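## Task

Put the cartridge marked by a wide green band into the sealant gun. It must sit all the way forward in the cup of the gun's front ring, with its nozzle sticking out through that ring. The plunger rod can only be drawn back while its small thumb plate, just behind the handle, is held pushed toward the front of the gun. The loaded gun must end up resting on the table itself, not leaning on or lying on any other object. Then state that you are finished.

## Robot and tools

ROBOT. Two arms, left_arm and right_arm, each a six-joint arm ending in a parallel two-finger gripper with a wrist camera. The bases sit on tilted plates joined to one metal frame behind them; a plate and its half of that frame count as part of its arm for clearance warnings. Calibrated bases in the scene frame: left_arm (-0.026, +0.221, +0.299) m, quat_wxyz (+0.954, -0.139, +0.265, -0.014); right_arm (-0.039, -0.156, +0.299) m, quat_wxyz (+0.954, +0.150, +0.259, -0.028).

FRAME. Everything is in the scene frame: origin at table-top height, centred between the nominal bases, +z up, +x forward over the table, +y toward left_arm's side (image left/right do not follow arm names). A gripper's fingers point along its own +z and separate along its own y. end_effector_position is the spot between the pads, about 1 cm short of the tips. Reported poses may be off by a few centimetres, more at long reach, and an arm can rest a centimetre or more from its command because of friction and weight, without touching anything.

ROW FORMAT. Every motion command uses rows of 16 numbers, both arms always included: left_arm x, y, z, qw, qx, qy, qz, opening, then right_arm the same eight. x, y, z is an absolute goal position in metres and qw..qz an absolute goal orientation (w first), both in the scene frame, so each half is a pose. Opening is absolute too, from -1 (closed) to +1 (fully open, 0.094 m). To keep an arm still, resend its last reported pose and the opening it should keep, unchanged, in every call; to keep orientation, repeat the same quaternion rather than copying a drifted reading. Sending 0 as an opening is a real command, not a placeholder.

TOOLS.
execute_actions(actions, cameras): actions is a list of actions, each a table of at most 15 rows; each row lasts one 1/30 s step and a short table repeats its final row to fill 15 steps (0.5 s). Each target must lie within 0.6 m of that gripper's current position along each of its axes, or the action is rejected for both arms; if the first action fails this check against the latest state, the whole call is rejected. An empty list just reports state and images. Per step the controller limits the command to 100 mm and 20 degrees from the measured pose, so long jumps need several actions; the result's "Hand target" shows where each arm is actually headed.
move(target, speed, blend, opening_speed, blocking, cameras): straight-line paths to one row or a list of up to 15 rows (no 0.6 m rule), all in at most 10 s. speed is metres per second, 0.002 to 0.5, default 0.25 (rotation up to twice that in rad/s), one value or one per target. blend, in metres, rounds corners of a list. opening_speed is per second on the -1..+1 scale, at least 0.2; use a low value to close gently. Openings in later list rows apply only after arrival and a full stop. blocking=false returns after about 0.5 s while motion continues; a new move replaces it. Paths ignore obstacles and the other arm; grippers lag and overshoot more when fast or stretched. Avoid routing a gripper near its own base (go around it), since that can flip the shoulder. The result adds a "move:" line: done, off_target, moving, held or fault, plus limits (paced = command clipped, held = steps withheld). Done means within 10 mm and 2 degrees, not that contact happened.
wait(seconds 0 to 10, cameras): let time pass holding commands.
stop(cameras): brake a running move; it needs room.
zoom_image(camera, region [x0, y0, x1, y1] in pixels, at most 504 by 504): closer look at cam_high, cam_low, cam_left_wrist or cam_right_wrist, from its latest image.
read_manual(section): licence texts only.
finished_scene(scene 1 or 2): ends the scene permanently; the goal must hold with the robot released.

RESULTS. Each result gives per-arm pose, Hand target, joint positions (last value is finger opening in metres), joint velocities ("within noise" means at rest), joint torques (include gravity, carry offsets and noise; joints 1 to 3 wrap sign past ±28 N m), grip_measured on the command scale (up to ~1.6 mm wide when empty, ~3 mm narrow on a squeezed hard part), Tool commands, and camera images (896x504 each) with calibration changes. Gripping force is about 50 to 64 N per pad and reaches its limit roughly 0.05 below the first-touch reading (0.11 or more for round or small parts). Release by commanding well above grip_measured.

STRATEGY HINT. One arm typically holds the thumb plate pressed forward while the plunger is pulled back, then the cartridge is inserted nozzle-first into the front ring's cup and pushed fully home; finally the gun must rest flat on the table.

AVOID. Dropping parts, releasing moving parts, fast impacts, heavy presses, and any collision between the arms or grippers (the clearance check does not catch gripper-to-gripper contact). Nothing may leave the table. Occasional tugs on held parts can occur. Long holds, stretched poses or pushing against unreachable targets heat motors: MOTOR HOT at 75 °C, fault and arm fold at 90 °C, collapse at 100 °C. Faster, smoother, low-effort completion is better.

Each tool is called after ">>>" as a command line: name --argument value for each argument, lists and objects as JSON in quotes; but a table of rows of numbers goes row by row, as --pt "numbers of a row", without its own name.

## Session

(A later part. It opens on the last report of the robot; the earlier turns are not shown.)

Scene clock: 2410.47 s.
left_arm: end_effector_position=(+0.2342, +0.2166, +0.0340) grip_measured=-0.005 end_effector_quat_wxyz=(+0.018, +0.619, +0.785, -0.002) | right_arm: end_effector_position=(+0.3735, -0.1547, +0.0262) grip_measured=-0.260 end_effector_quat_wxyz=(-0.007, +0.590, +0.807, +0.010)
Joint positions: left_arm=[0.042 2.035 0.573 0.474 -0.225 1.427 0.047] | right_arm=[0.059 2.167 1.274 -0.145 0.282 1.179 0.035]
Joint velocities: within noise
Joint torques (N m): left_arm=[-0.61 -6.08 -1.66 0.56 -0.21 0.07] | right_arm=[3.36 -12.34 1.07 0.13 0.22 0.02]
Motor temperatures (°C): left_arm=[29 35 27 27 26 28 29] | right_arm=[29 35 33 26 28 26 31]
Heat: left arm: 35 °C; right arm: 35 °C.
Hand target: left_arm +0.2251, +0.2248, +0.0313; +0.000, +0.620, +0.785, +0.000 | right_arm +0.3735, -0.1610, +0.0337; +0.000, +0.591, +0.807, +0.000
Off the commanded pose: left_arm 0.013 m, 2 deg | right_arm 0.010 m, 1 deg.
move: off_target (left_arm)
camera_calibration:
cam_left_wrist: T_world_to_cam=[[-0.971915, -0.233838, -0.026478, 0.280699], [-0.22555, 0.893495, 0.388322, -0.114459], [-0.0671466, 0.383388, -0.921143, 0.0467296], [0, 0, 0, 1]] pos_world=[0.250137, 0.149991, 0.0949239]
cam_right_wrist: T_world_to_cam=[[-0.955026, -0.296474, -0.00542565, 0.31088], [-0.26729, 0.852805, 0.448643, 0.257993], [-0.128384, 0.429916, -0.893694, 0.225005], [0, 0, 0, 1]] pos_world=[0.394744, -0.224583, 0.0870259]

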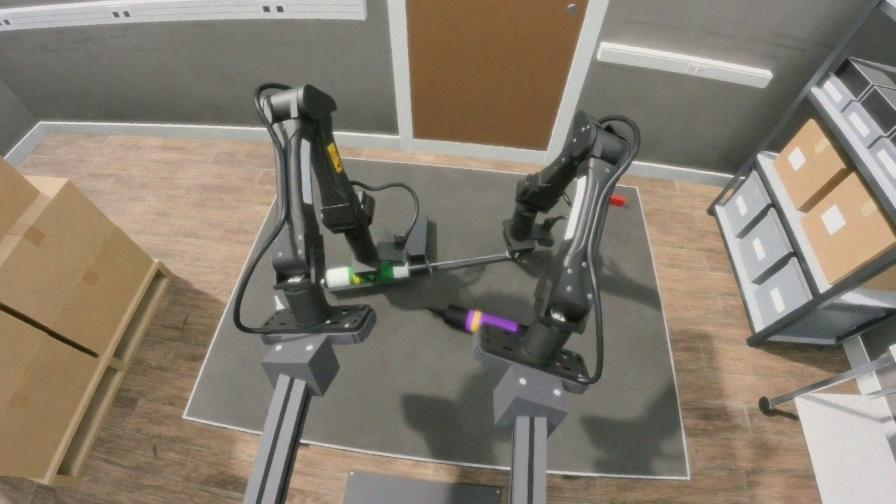

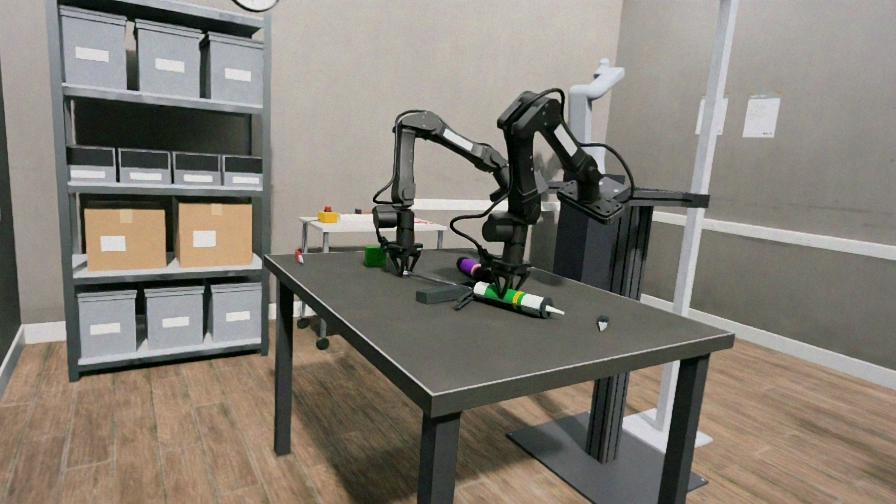

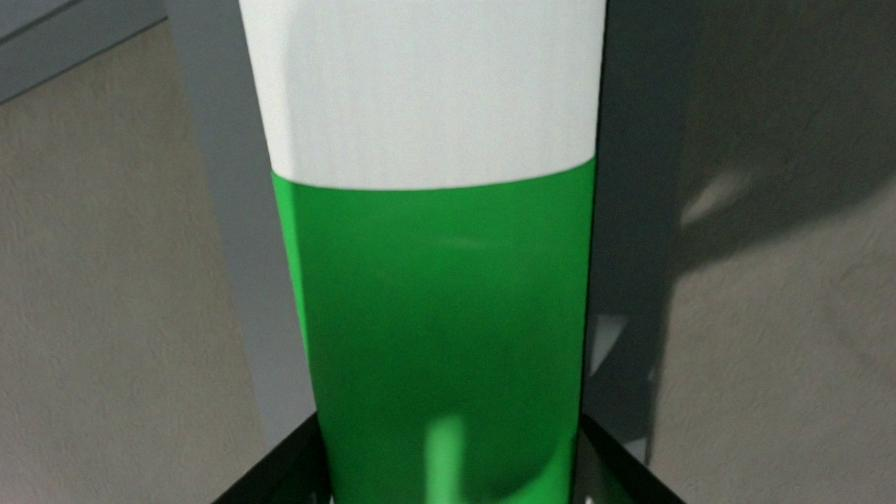

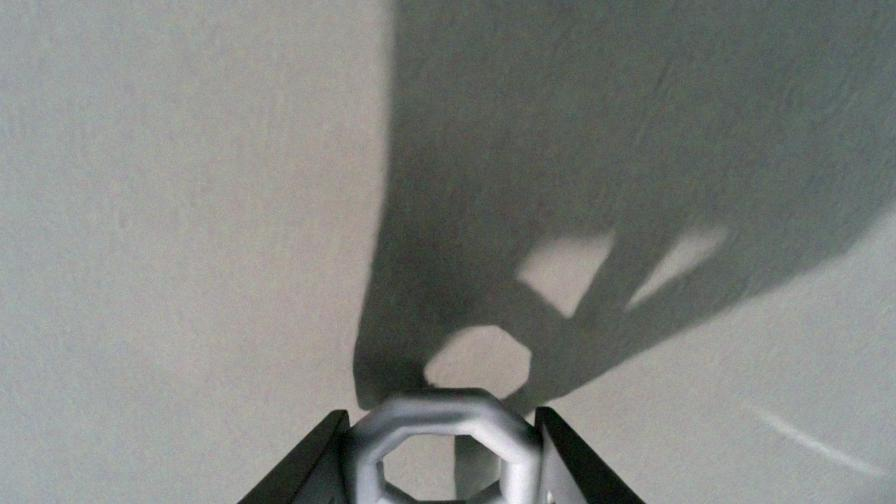

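>>> move --pt "0.2290 0.2130 0.0310 0 0.6198 0.7848 0 -0.3 0.3735 -0.1600 0.0280 0 0.591 0.807 0 -0.7" --pt "0.2290 0.2130 0.0310 0 0.6198 0.7848 0 0.15 0.3735 -0.1600 0.0280 0 0.591 0.807 0 -0.7" --pt "0.2290 0.2100 0.0370 0 0.6198 0.7848 0 0.15 0.3735 -0.1600 0.0280 0 0.591 0.807 0 -0.7" --speed 0.06 --opening_speed 0.8

>>> zoom_image --camera "cam_low" --region '[460, 250, 580, 330]'

Scene clock: 2431.97 s.
left_arm: end_effector_position=(+0.2365, +0.2138, +0.0357) grip_measured=+0.148 end_effector_quat_wxyz=(+0.008, +0.618, +0.786, +0.010) | right_arm: end_effector_position=(+0.3746, -0.1548, +0.0262) grip_measured=-0.260 end_effector_quat_wxyz=(-0.005, +0.590, +0.807, +0.011)
Joint positions: left_arm=[0.008 2.035 0.583 0.457 -0.276 1.395 0.054] | right_arm=[0.059 2.167 1.274 -0.14 0.282 1.179 0.035]
Joint velocities: within noise
Joint torques (N m): left_arm=[-3.32 -7.35 -1.66 0.38 -0.03 -0.17] | right_arm=[3.17 -10.76 1.89 0.18 0.21 0]
Motor temperatures (°C): left_arm=[29 33 27 27 26 28 29] | right_arm=[29 37 32 26 28 26 31]
Heat: left arm: 33 °C; right arm: 37 °C.
Hand target: left_arm +0.2291, +0.2102, +0.0370; +0.000, +0.620, +0.785, +0.000 | right_arm +0.3735, -0.1600, +0.0280; +0.000, +0.591, +0.807, +0.000
Off the commanded pose: left_arm 0.009 m, 1 deg | right_arm 0.006 m, 1 deg.
move: done
camera_calibration:
cam_left_wrist: T_world_to_cam=[[-0.97097, -0.23707, -0.0318603, 0.282991], [-0.228472, 0.879715, 0.417017, -0.109444], [-0.070834, 0.41219, -0.90834, 0.043803], [0, 0, 0, 1]] pos_world=[0.252874, 0.145313, 0.0944441]
cam_right_wrist: T_world_to_cam=[[-0.955401, -0.29516, -0.00947386, 0.312355], [-0.268063, 0.853336, 0.447169, 0.258776], [-0.123902, 0.429766, -0.894399, 0.223503], [0, 0, 0, 1]] pos_world=[0.395484, -0.224682, 0.0871435]

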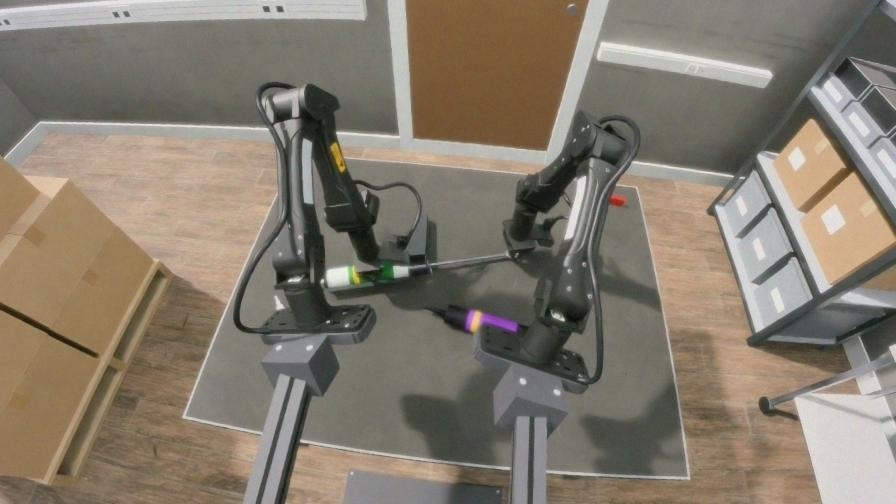

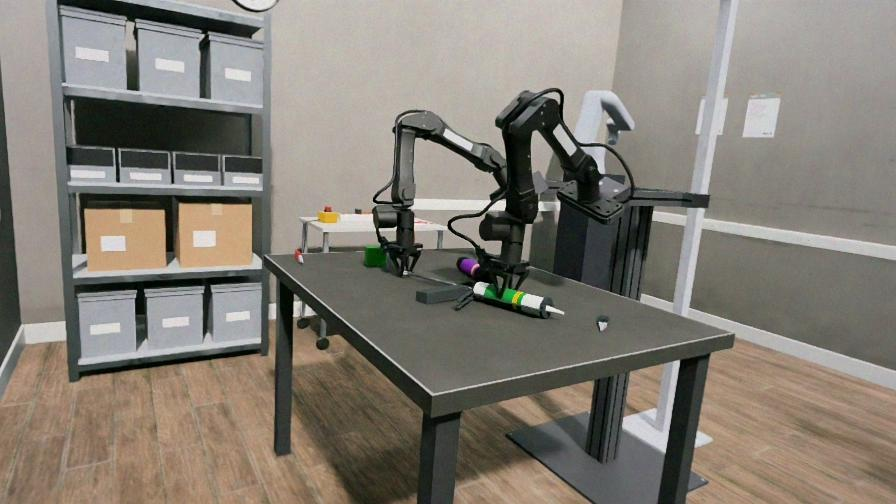

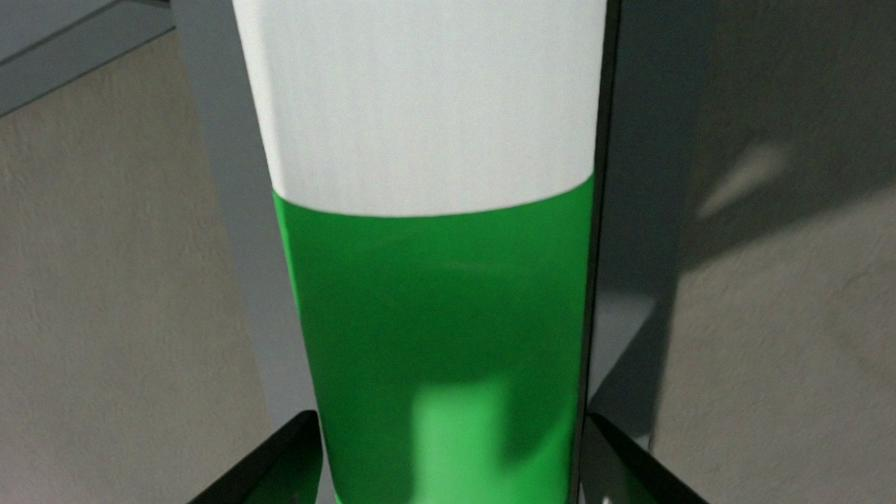

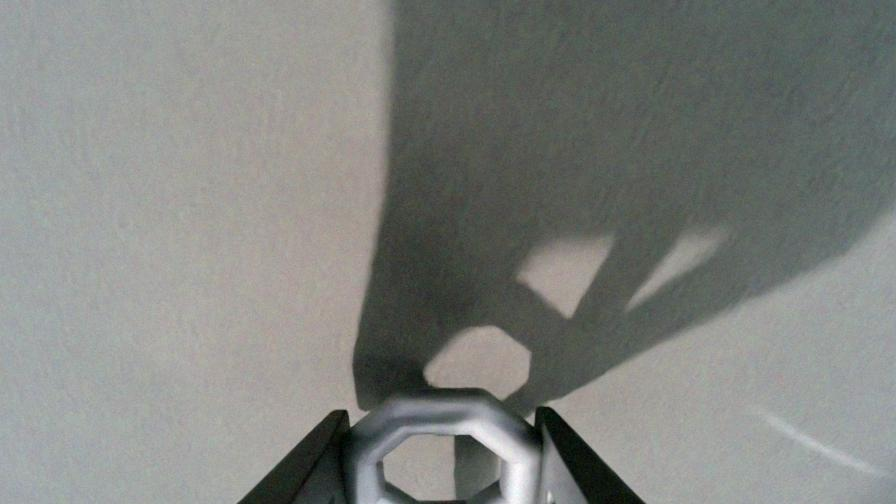

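Scaled by 4.200.

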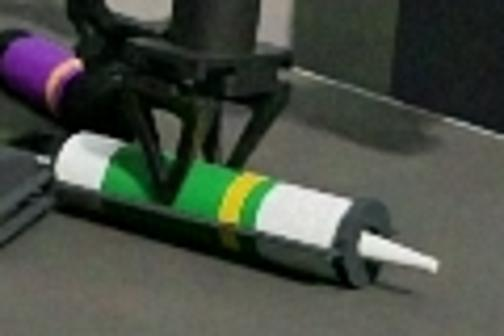

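>>> move --pt "0.2290 0.2100 0.0450 0 0.6198 0.7848 0 0.15 0.3735 -0.1600 0.0400 0 0.591 0.807 0 -0.7" --speed 0.06

>>> zoom_image --camera "cam_low" --region '[380, 230, 580, 330]'

Scene clock: 2438.17 s.
left_arm: end_effector_position=(+0.2319, +0.2126, +0.0406) grip_measured=+0.148 end_effector_quat_wxyz=(+0.003, +0.619, +0.785, +0.006) | right_arm: end_effector_position=(+0.3716, -0.1555, +0.0270) grip_measured=-0.260 end_effector_quat_wxyz=(-0.006, +0.592, +0.806, +0.008)
Joint positions: left_arm=[0 2.013 0.568 0.436 -0.28 1.387 0.054] | right_arm=[0.059 2.161 1.264 -0.141 0.286 1.184 0.035]
Joint velocities: within noise
Joint torques (N m): left_arm=[-3.22 -8.8 -1.7 0.3 -0.05 -0.12] | right_arm=[3.74 -13.27 1.16 -0.05 0.23 0.06]
Motor temperatures (°C): left_arm=[29 33 27 27 26 28 29] | right_arm=[29 37 32 26 28 26 31]
Heat: left arm: 33 °C; right arm: 37 °C.
Hand target: left_arm +0.2289, +0.2100, +0.0448; +0.000, +0.620, +0.785, +0.000 | right_arm +0.3735, -0.1600, +0.0394; +0.000, +0.591, +0.807, +0.000
Off the commanded pose: left_arm 0.006 m, 1 deg | right_arm 0.014 m, 1 deg.
move: off_target (right_arm)
camera_calibration:
cam_left_wrist: T_world_to_cam=[[-0.97201, -0.234083, -0.020068, 0.277557], [-0.220735, 0.880646, 0.419212, -0.113609], [-0.0804575, 0.411908, -0.907666, 0.0506679], [0, 0, 0, 1]] pos_world=[0.248787, 0.14415, 0.0991859]
cam_right_wrist: T_world_to_cam=[[-0.956341, -0.29223, -0.00357179, 0.309943], [-0.263133, 0.855671, 0.445632, 0.256766], [-0.127171, 0.427116, -0.895209, 0.225047], [0, 0, 0, 1]] pos_world=[0.392594, -0.225254, 0.0881482]

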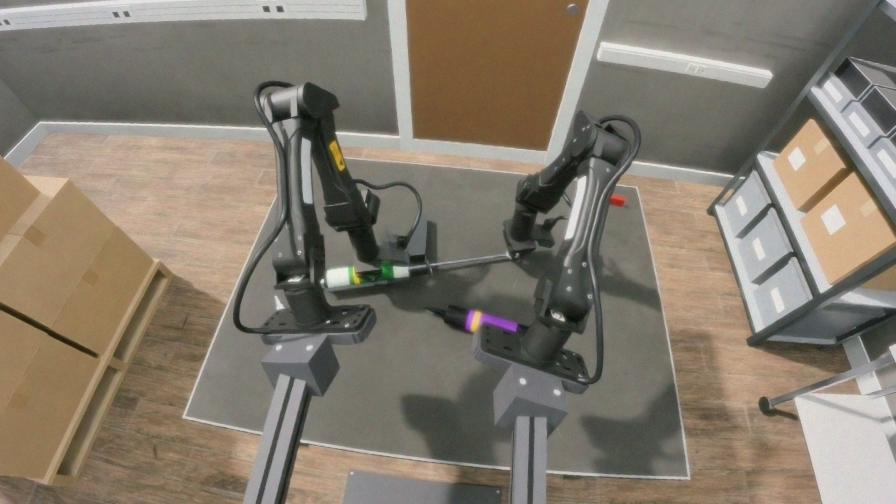

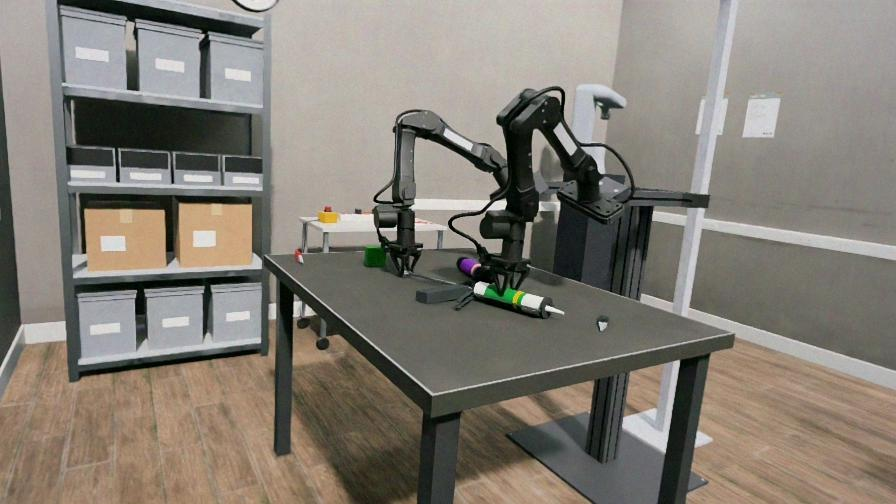

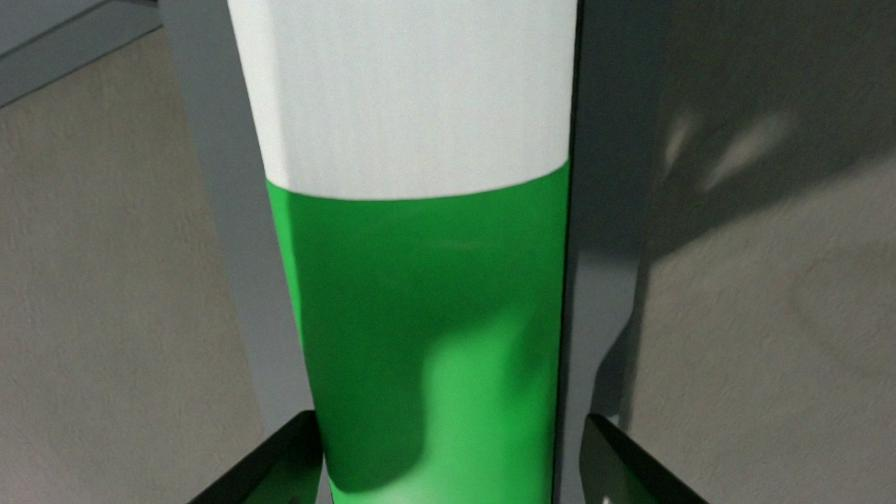

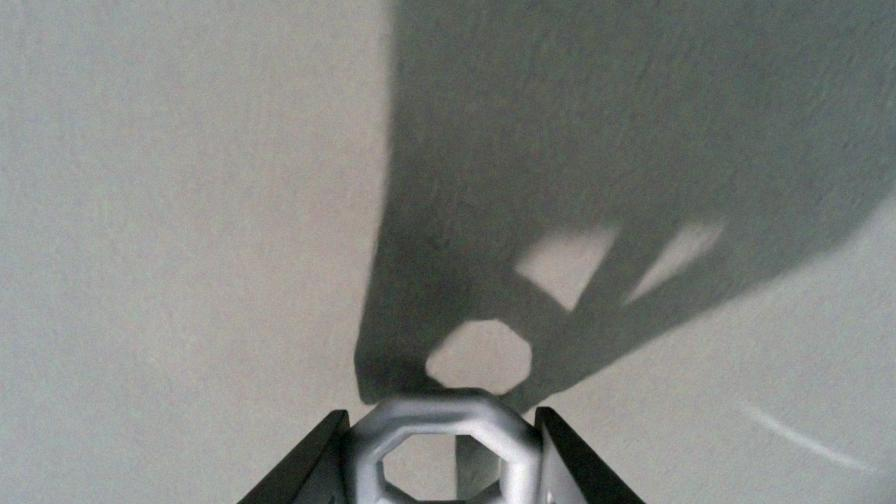

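Scaled by 2.520.

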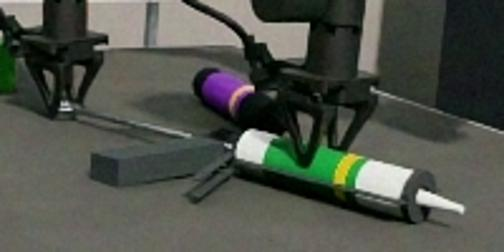

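>>> move --pt "0.2300 0.2100 0.0520 0 0.6198 0.7848 0 0.3 0.3735 -0.1600 0.0500 0 0.591 0.807 0 -0.7" --speed 0.06

>>> zoom_image --camera "cam_low" --region '[380, 230, 580, 330]'

Scene clock: 2444.77 s.
left_arm: end_effector_position=(+0.2320, +0.2126, +0.0477) grip_measured=+0.298 end_effector_quat_wxyz=(+0.001, +0.619, +0.785, +0.005) | right_arm: end_effector_position=(+0.3664, -0.1579, +0.0339) grip_measured=-0.260 end_effector_quat_wxyz=(-0.012, +0.597, +0.802, +0.002)
Joint positions: left_arm=[-0.008 1.977 0.558 0.403 -0.285 1.38 0.061] | right_arm=[0.059 2.135 1.248 -0.169 0.289 1.201 0.035]
Joint velocities: within noise
Joint torques (N m): left_arm=[-3.44 -8.75 -1.46 0.33 -0.04 -0.18] | right_arm=[4.38 -13.63 1.4 -0.01 0.24 -0.06]
Motor temperatures (°C): left_arm=[29 33 27 27 26 28 29] | right_arm=[29 38 32 26 28 26 31]
Heat: left arm: 33 °C; right arm: 38 °C.
Hand target: left_arm +0.2301, +0.2101, +0.0518; +0.000, +0.620, +0.785, +0.000 | right_arm +0.3734, -0.1600, +0.0493; +0.000, +0.591, +0.807, +0.000
Off the commanded pose: left_arm 0.005 m, 1 deg | right_arm 0.018 m, 2 deg.
move: off_target (right_arm)
camera_calibration:
cam_left_wrist: T_world_to_cam=[[-0.972234, -0.233456, -0.0161091, 0.277523], [-0.218461, 0.880801, 0.420077, -0.117122], [-0.0838805, 0.411932, -0.907346, 0.0578469], [0, 0, 0, 1]] pos_world=[0.249083, 0.144122, 0.106158]
cam_right_wrist: T_world_to_cam=[[-0.95961, -0.28098, 0.0140793, 0.306638], [-0.245177, 0.859779, 0.44796, 0.248393], [-0.137973, 0.426415, -0.893943, 0.235406], [0, 0, 0, 1]] pos_world=[0.387633, -0.227785, 0.0948519]

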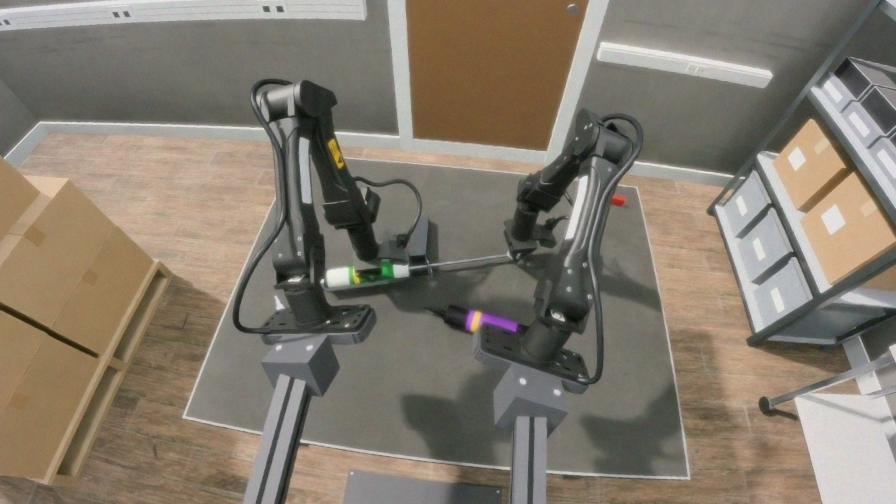

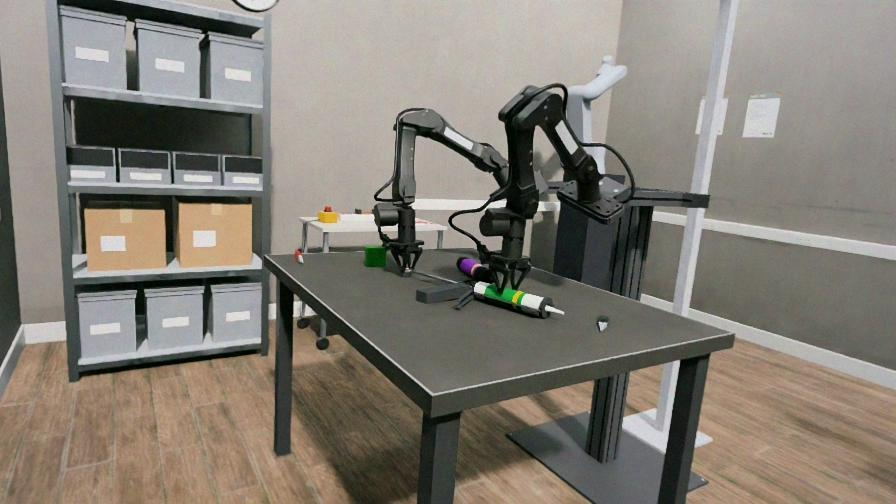

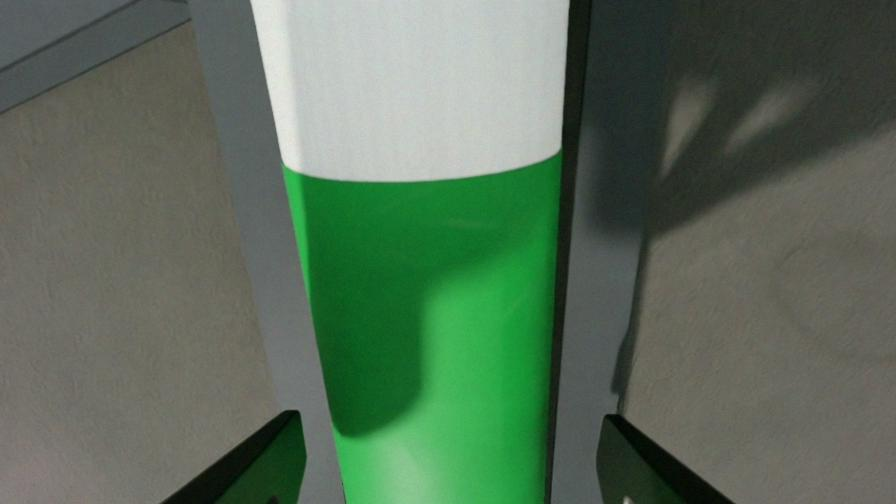

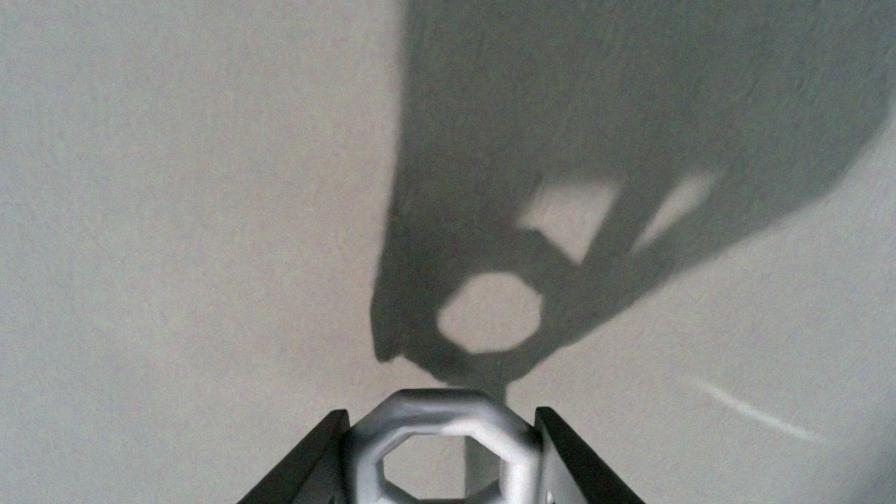

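Scaled by 2.520.

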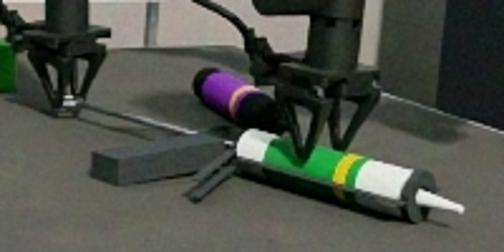

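>>> move --pt "0.2310 0.2100 0.0520 0 0.6198 0.7848 0 0.15 0.3770 -0.1560 0.0480 0 0.591 0.807 0 -0.7" --pt "0.2310 0.2080 0.0300 0 0.6198 0.7848 0 0.15 0.3770 -0.1560 0.0480 0 0.591 0.807 0 -0.7" --pt "0.2310 0.2080 0.0300 0 0.6198 0.7848 0 -0.3 0.3770 -0.1560 0.0480 0 0.591 0.807 0 -0.7" --speed 0.06 --opening_speed 0.8

>>> move --pt "0.2270 0.2200 0.0310 0 0.6198 0.7848 0 -0.3 0.3780 -0.1600 0.0480 0 0.591 0.807 0 -0.7" --speed 0.05

>>> zoom_image --camera "cam_low" --region '[380, 230, 580, 330]'

Scene clock: 2456.53 s.
left_arm: end_effector_position=(+0.2343, +0.2095, +0.0366) grip_measured=-0.036 end_effector_quat_wxyz=(+0.001, +0.619, +0.785, +0.004) | right_arm: end_effector_position=(+0.3656, -0.1575, +0.0346) grip_measured=-0.260 end_effector_quat_wxyz=(-0.011, +0.596, +0.803, -0.003)
Joint positions: left_arm=[-0.008 2.034 0.591 0.425 -0.284 1.379 0.045] | right_arm=[0.065 2.135 1.248 -0.173 0.302 1.206 0.035]
Joint velocities: within noise
Joint torques (N m): left_arm=[-1.99 -4.41 -0.32 0.79 0.01 0.02] | right_arm=[4.78 -12.49 3.22 -0.02 0.14 -0.03]
Motor temperatures (°C): left_arm=[30 34 27 26 26 28 28] | right_arm=[29 42 32 26 28 26 31]
Heat: left arm: 34 °C; right arm: 42 °C.
Hand target: left_arm +0.2308, +0.2080, +0.0303; +0.000, +0.620, +0.785, +0.000 | right_arm +0.3769, -0.1559, +0.0477; +0.000, +0.591, +0.807, +0.000
Off the commanded pose: left_arm 0.008 m, 0 deg | right_arm 0.018 m, 1 deg.
move: off_target (right_arm)
camera_calibration:
cam_left_wrist: T_world_to_cam=[[-0.972177, -0.233793, -0.0145999, 0.278771], [-0.218153, 0.880915, 0.419998, -0.109321], [-0.0853313, 0.411497, -0.907408, 0.0497435], [0, 0, 0, 1]] pos_world=[0.251411, 0.141008, 0.0951223]
cam_right_wrist: T_world_to_cam=[[-0.959266, -0.281767, 0.0203789, 0.305502], [-0.244411, 0.863934, 0.44032, 0.248173], [-0.141674, 0.417403, -0.89761, 0.235792], [0, 0, 0, 1]] pos_world=[0.38712, -0.226745, 0.0961482]

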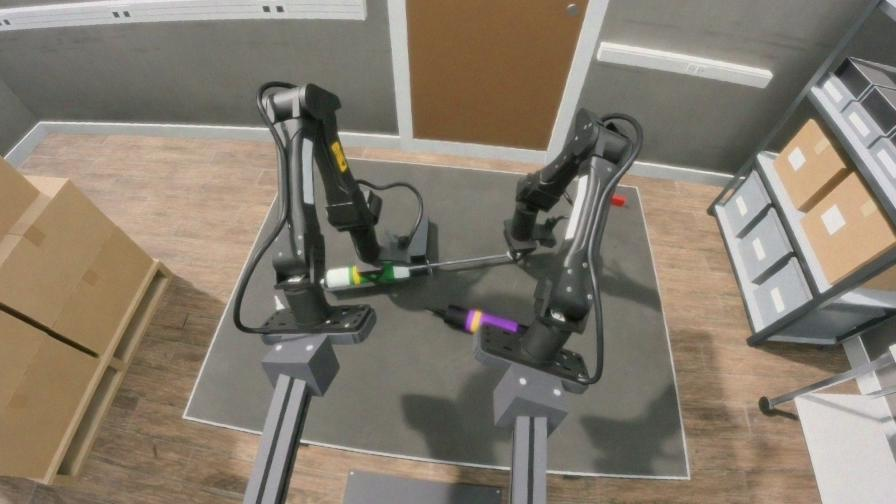

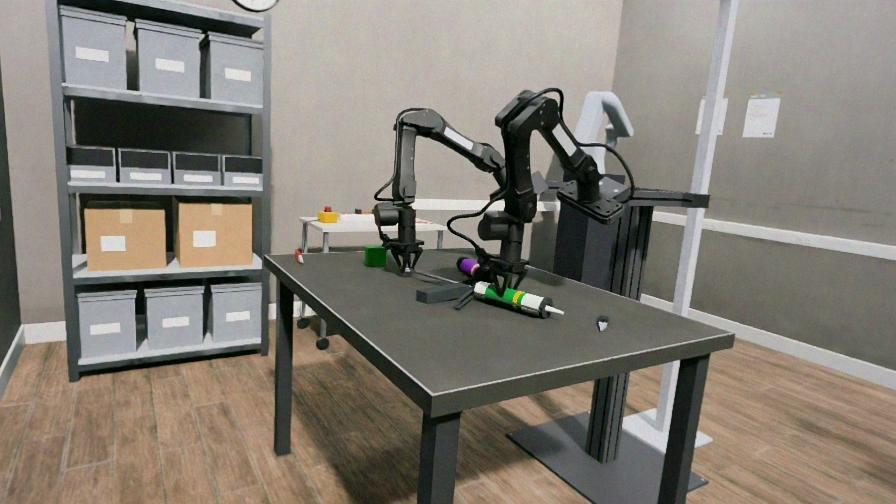

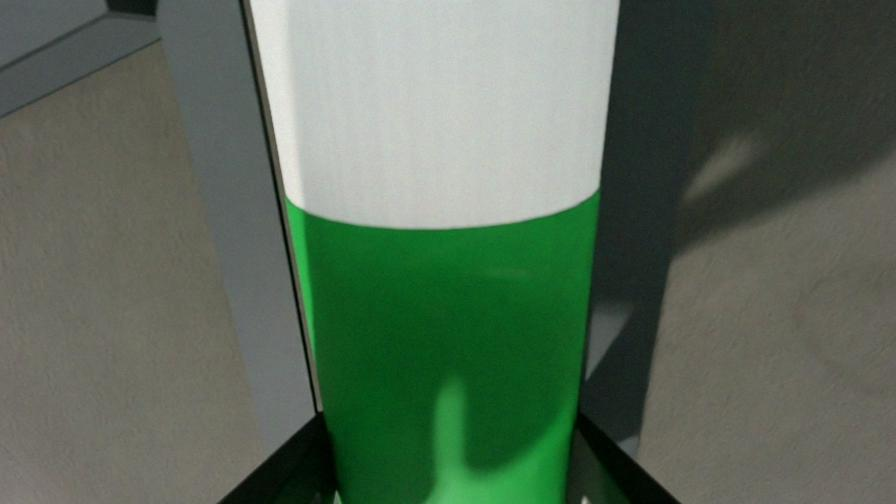

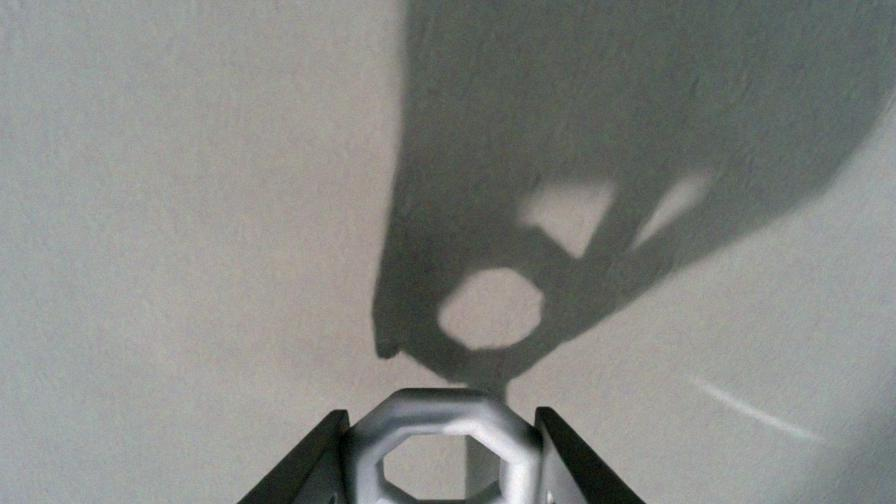

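Scene clock: 2457.40 s.
left_arm: end_effector_position=(+0.2326, +0.2104, +0.0363) grip_measured=-0.037 end_effector_quat_wxyz=(+0.014, +0.620, +0.785, -0.006) | right_arm: end_effector_position=(+0.3656, -0.1575, +0.0346) grip_measured=-0.260 end_effector_quat_wxyz=(-0.011, +0.596, +0.803, -0.003)
Joint positions: left_arm=[0.018 2.03 0.575 0.45 -0.237 1.405 0.045] | right_arm=[0.065 2.135 1.248 -0.173 0.302 1.206 0.035]
Joint velocities: within noise
Joint torques (N m): left_arm=[-0.42 -5.56 -0.99 0.71 -0.16 0.15] | right_arm=[3.95 -12.7 3.62 -0.08 0.11 -0.13]
Motor temperatures (°C): left_arm=[30 34 27 27 26 28 29] | right_arm=[29 43 32 26 28 26 31]
Heat: left arm: 34 °C; right arm: 43 °C.
Hand target: left_arm +0.2270, +0.2198, +0.0314; +0.000, +0.620, +0.785, +0.000 | right_arm +0.3779, -0.1598, +0.0477; +0.000, +0.591, +0.807, +0.000
Off the commanded pose: left_arm 0.012 m, 2 deg | right_arm 0.018 m, 1 deg.
move: off_target (left_arm, right_arm)
camera_calibration:
cam_left_wrist: T_world_to_cam=[[-0.972364, -0.232985, -0.0150055, 0.277252], [-0.22035, 0.894592, 0.388781, -0.111595], [-0.0771564, 0.381343, -0.921208, 0.053844], [0, 0, 0, 1]] pos_world=[0.249154, 0.143895, 0.0971481]
cam_right_wrist: T_world_to_cam=[[-0.959266, -0.281767, 0.0203789, 0.305502], [-0.244411, 0.863934, 0.44032, 0.248173], [-0.141674, 0.417403, -0.89761, 0.235792], [0, 0, 0, 1]] pos_world=[0.38712, -0.226745, 0.0961482]

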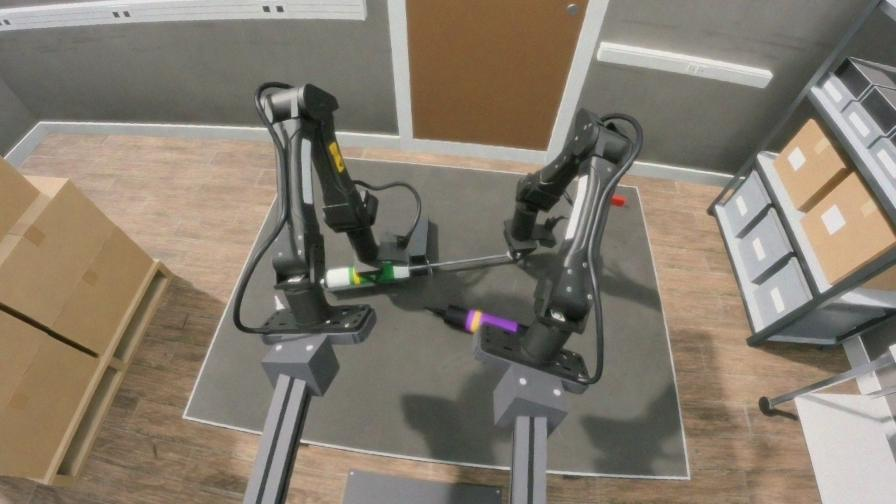

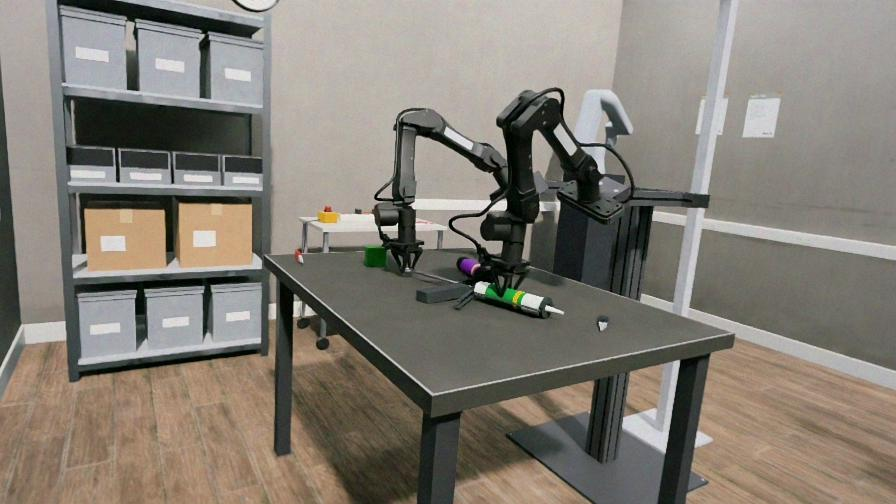

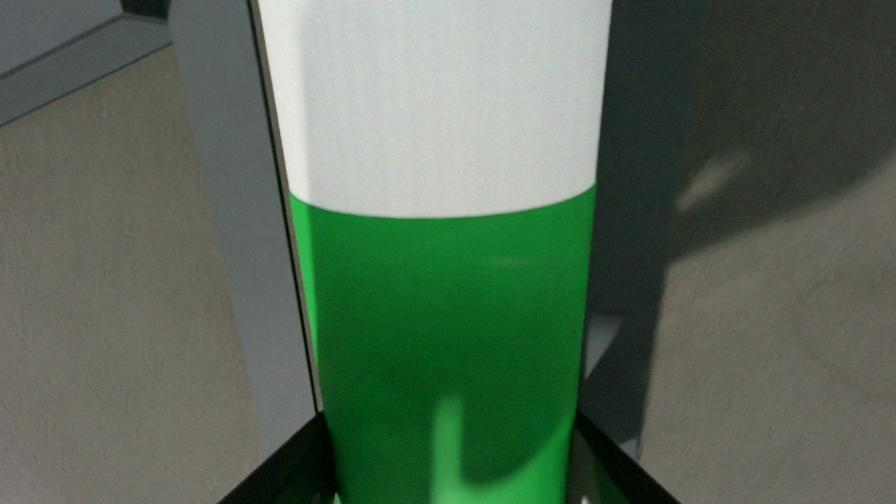

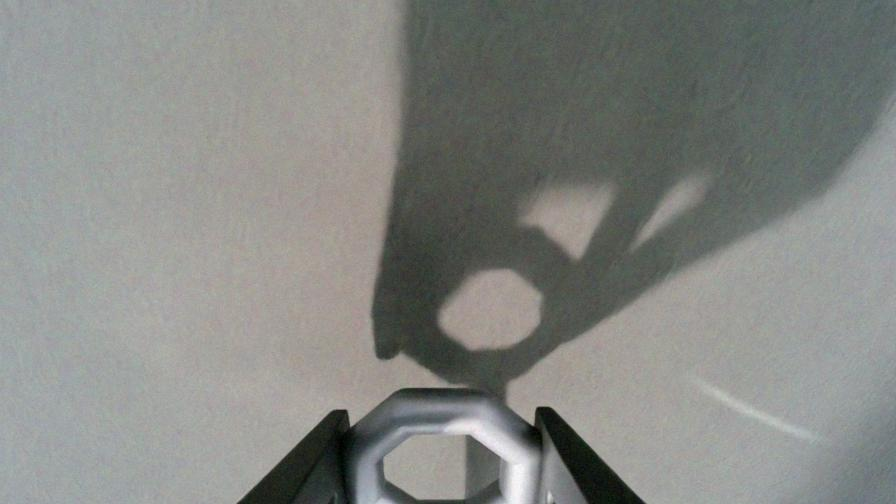

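Scaled by 2.520.

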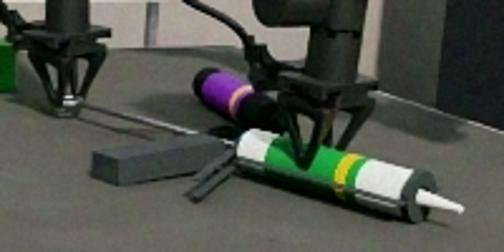

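>>> move --pt "0.2300 0.2090 0.0310 0 0.6198 0.7848 0 0.15 0.3720 -0.1575 0.0450 0 0.591 0.807 0 -0.7" --pt "0.2310 0.2090 0.0500 0 0.6198 0.7848 0 0.15 0.3720 -0.1575 0.0210 0 0.591 0.807 0 -0.7" --speed 0.06

>>> zoom_image --camera "cam_low" --region '[380, 230, 580, 330]'

Scene clock: 2477.93 s.
left_arm: end_effector_position=(+0.2329, +0.2116, +0.0459) grip_measured=+0.148 end_effector_quat_wxyz=(+0.002, +0.620, +0.785, +0.005) | right_arm: end_effector_position=(+0.3731, -0.1565, +0.0275) grip_measured=-0.260 end_effector_quat_wxyz=(+0.001, +0.592, +0.806, +0.005)
Joint positions: left_arm=[-0.009 1.987 0.565 0.405 -0.285 1.378 0.054] | right_arm=[0.063 2.161 1.261 -0.131 0.301 1.185 0.035]
Joint velocities: within noise
Joint torques (N m): left_arm=[-3.34 -8.72 -1.35 0.33 -0.04 -0.13] | right_arm=[2.91 -8.46 3.28 0.27 0.02 -0.03]
Motor temperatures (°C): left_arm=[29 33 27 27 26 28 29] | right_arm=[29 45 32 26 28 26 31]
Heat: left arm: 33 °C; right arm: 45 °C.
Hand target: left_arm +0.2311, +0.2091, +0.0499; +0.000, +0.620, +0.785, +0.000 | right_arm +0.3718, -0.1576, +0.0211; +0.000, +0.591, +0.807, +0.000
Off the commanded pose: left_arm 0.005 m, 1 deg | right_arm 0.007 m, 1 deg.
move: done
camera_calibration:
cam_left_wrist: T_world_to_cam=[[-0.972265, -0.233324, -0.0161501, 0.278031], [-0.21838, 0.880931, 0.419846, -0.115345], [-0.0837332, 0.411728, -0.907452, 0.0567693], [0, 0, 0, 1]] pos_world=[0.249884, 0.143108, 0.104433]
cam_right_wrist: T_world_to_cam=[[-0.956443, -0.291843, -0.00665118, 0.311241], [-0.266004, 0.861927, 0.431651, 0.260281], [-0.120241, 0.414619, -0.902016, 0.221719], [0, 0, 0, 1]] pos_world=[0.39358, -0.225439, 0.0897135]

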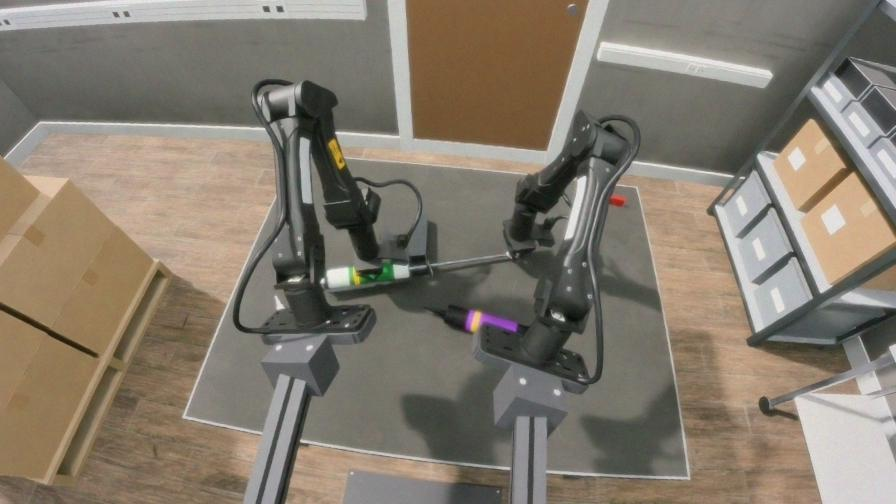

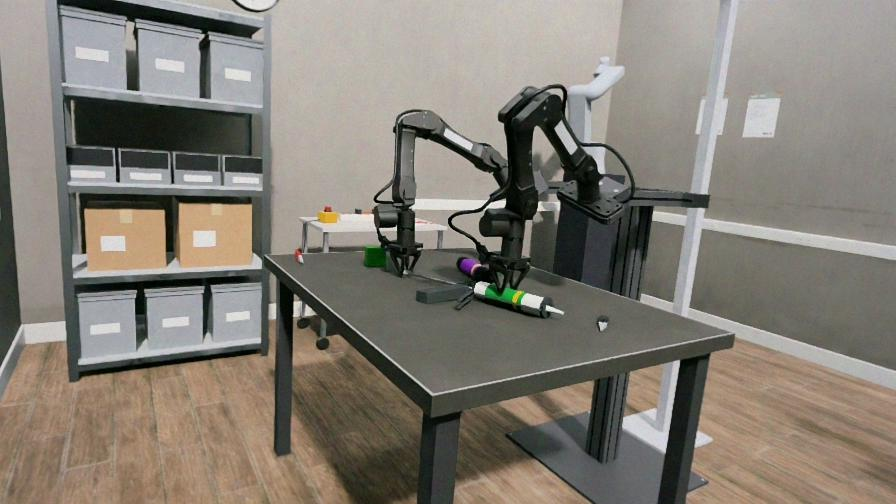

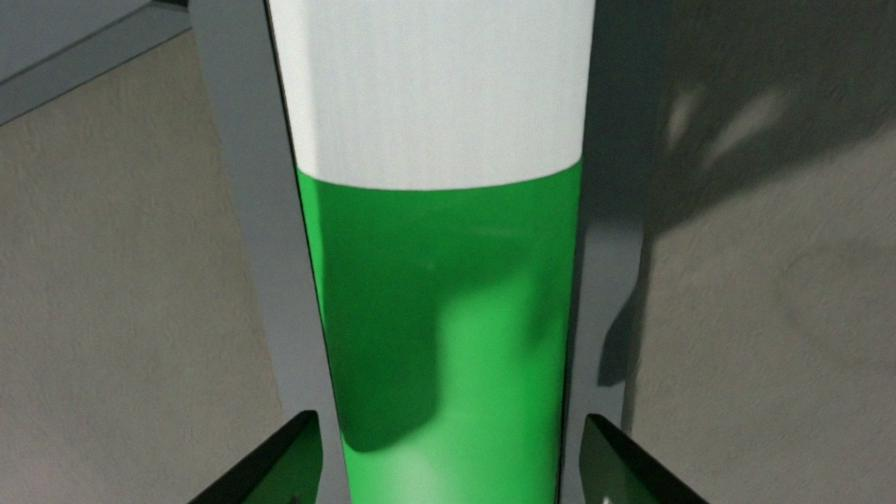

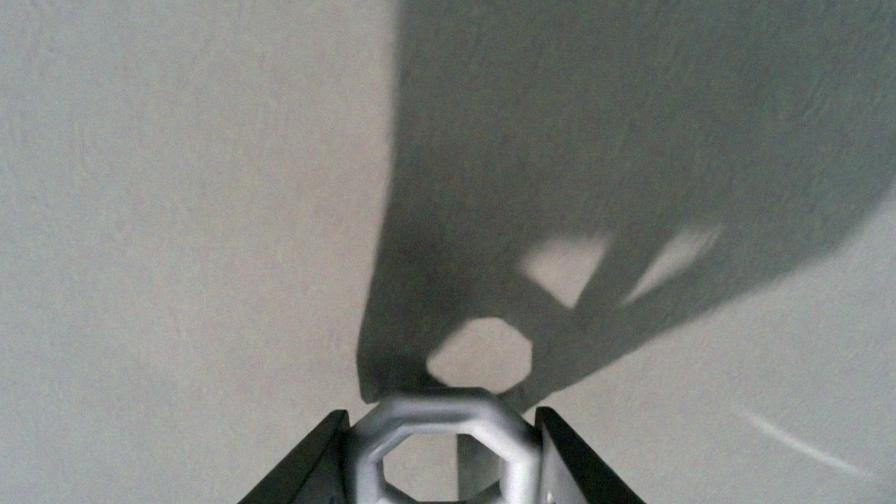

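Scaled by 2.520.

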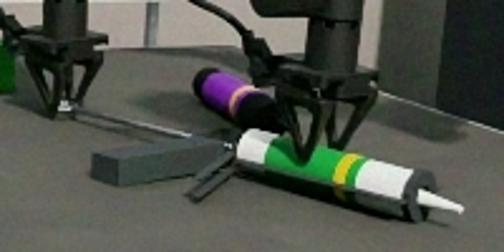

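>>> move --pt "0.2310 0.2080 0.0330 0 0.6198 0.7848 0 0.15 0.3720 -0.1575 0.0120 0 0.591 0.807 0 -0.7" --pt "0.2310 0.2080 0.0240 0 0.6198 0.7848 0 0.15 0.3720 -0.1575 0.0120 0 0.591 0.807 0 -0.7" --pt "0.2310 0.2080 0.0240 0 0.6198 0.7848 0 -0.3 0.3720 -0.1575 0.0120 0 0.591 0.807 0 -0.7" --speed 0.06 --opening_speed 0.8 --cameras '["cam_left_wrist"]'

Scene clock: 2486.83 s.
left_arm: end_effector_position=(+0.2346, +0.2088, +0.0338) grip_measured=-0.006 end_effector_quat_wxyz=(+0.001, +0.619, +0.786, +0.003) | right_arm: end_effector_position=(+0.3785, -0.1548, +0.0235) grip_measured=-0.260 end_effector_quat_wxyz=(+0.004, +0.586, +0.810, +0.011)
Joint positions: left_arm=[-0.007 2.048 0.6 0.43 -0.283 1.378 0.047] | right_arm=[0.062 2.179 1.281 -0.121 0.294 1.165 0.035]
Joint velocities: within noise
Joint torques (N m): left_arm=[-1.5 -3.28 -0.12 0.9 0.07 0.1] | right_arm=[2.65 -7.84 3.02 0.35 0.08 0.1]
Motor temperatures (°C): left_arm=[29 33 27 27 26 28 29] | right_arm=[29 41 32 26 28 26 31]
Heat: left arm: 33 °C; right arm: 41 °C.
Hand target: left_arm +0.2308, +0.2082, +0.0247; +0.000, +0.620, +0.785, +0.000 | right_arm +0.3719, -0.1575, +0.0125; +0.000, +0.591, +0.807, +0.000
Off the commanded pose: left_arm 0.011 m, 0 deg | right_arm 0.014 m, 2 deg.
move: off_target (left_arm, right_arm); target 3's new opening was sent with left_arm's hand 0.011 m and 1 deg from that target
camera_calibration:
cam_left_wrist: T_world_to_cam=[[-0.971854, -0.235212, -0.0132053, 0.279033], [-0.218909, 0.880937, 0.419558, -0.107273], [-0.0870522, 0.41064, -0.907632, 0.0481204], [0, 0, 0, 1]] pos_world=[0.251886, 0.140372, 0.0923675]
Images, in order (width x height): cam_left_wrist 896x504.

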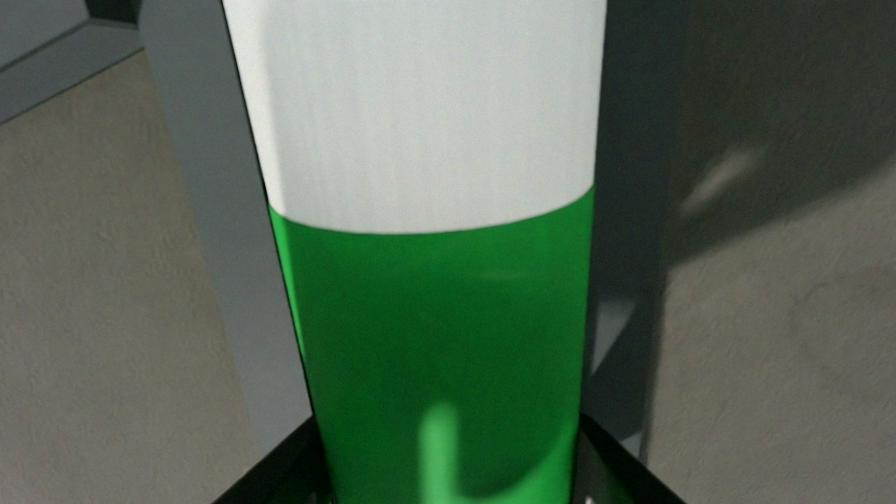

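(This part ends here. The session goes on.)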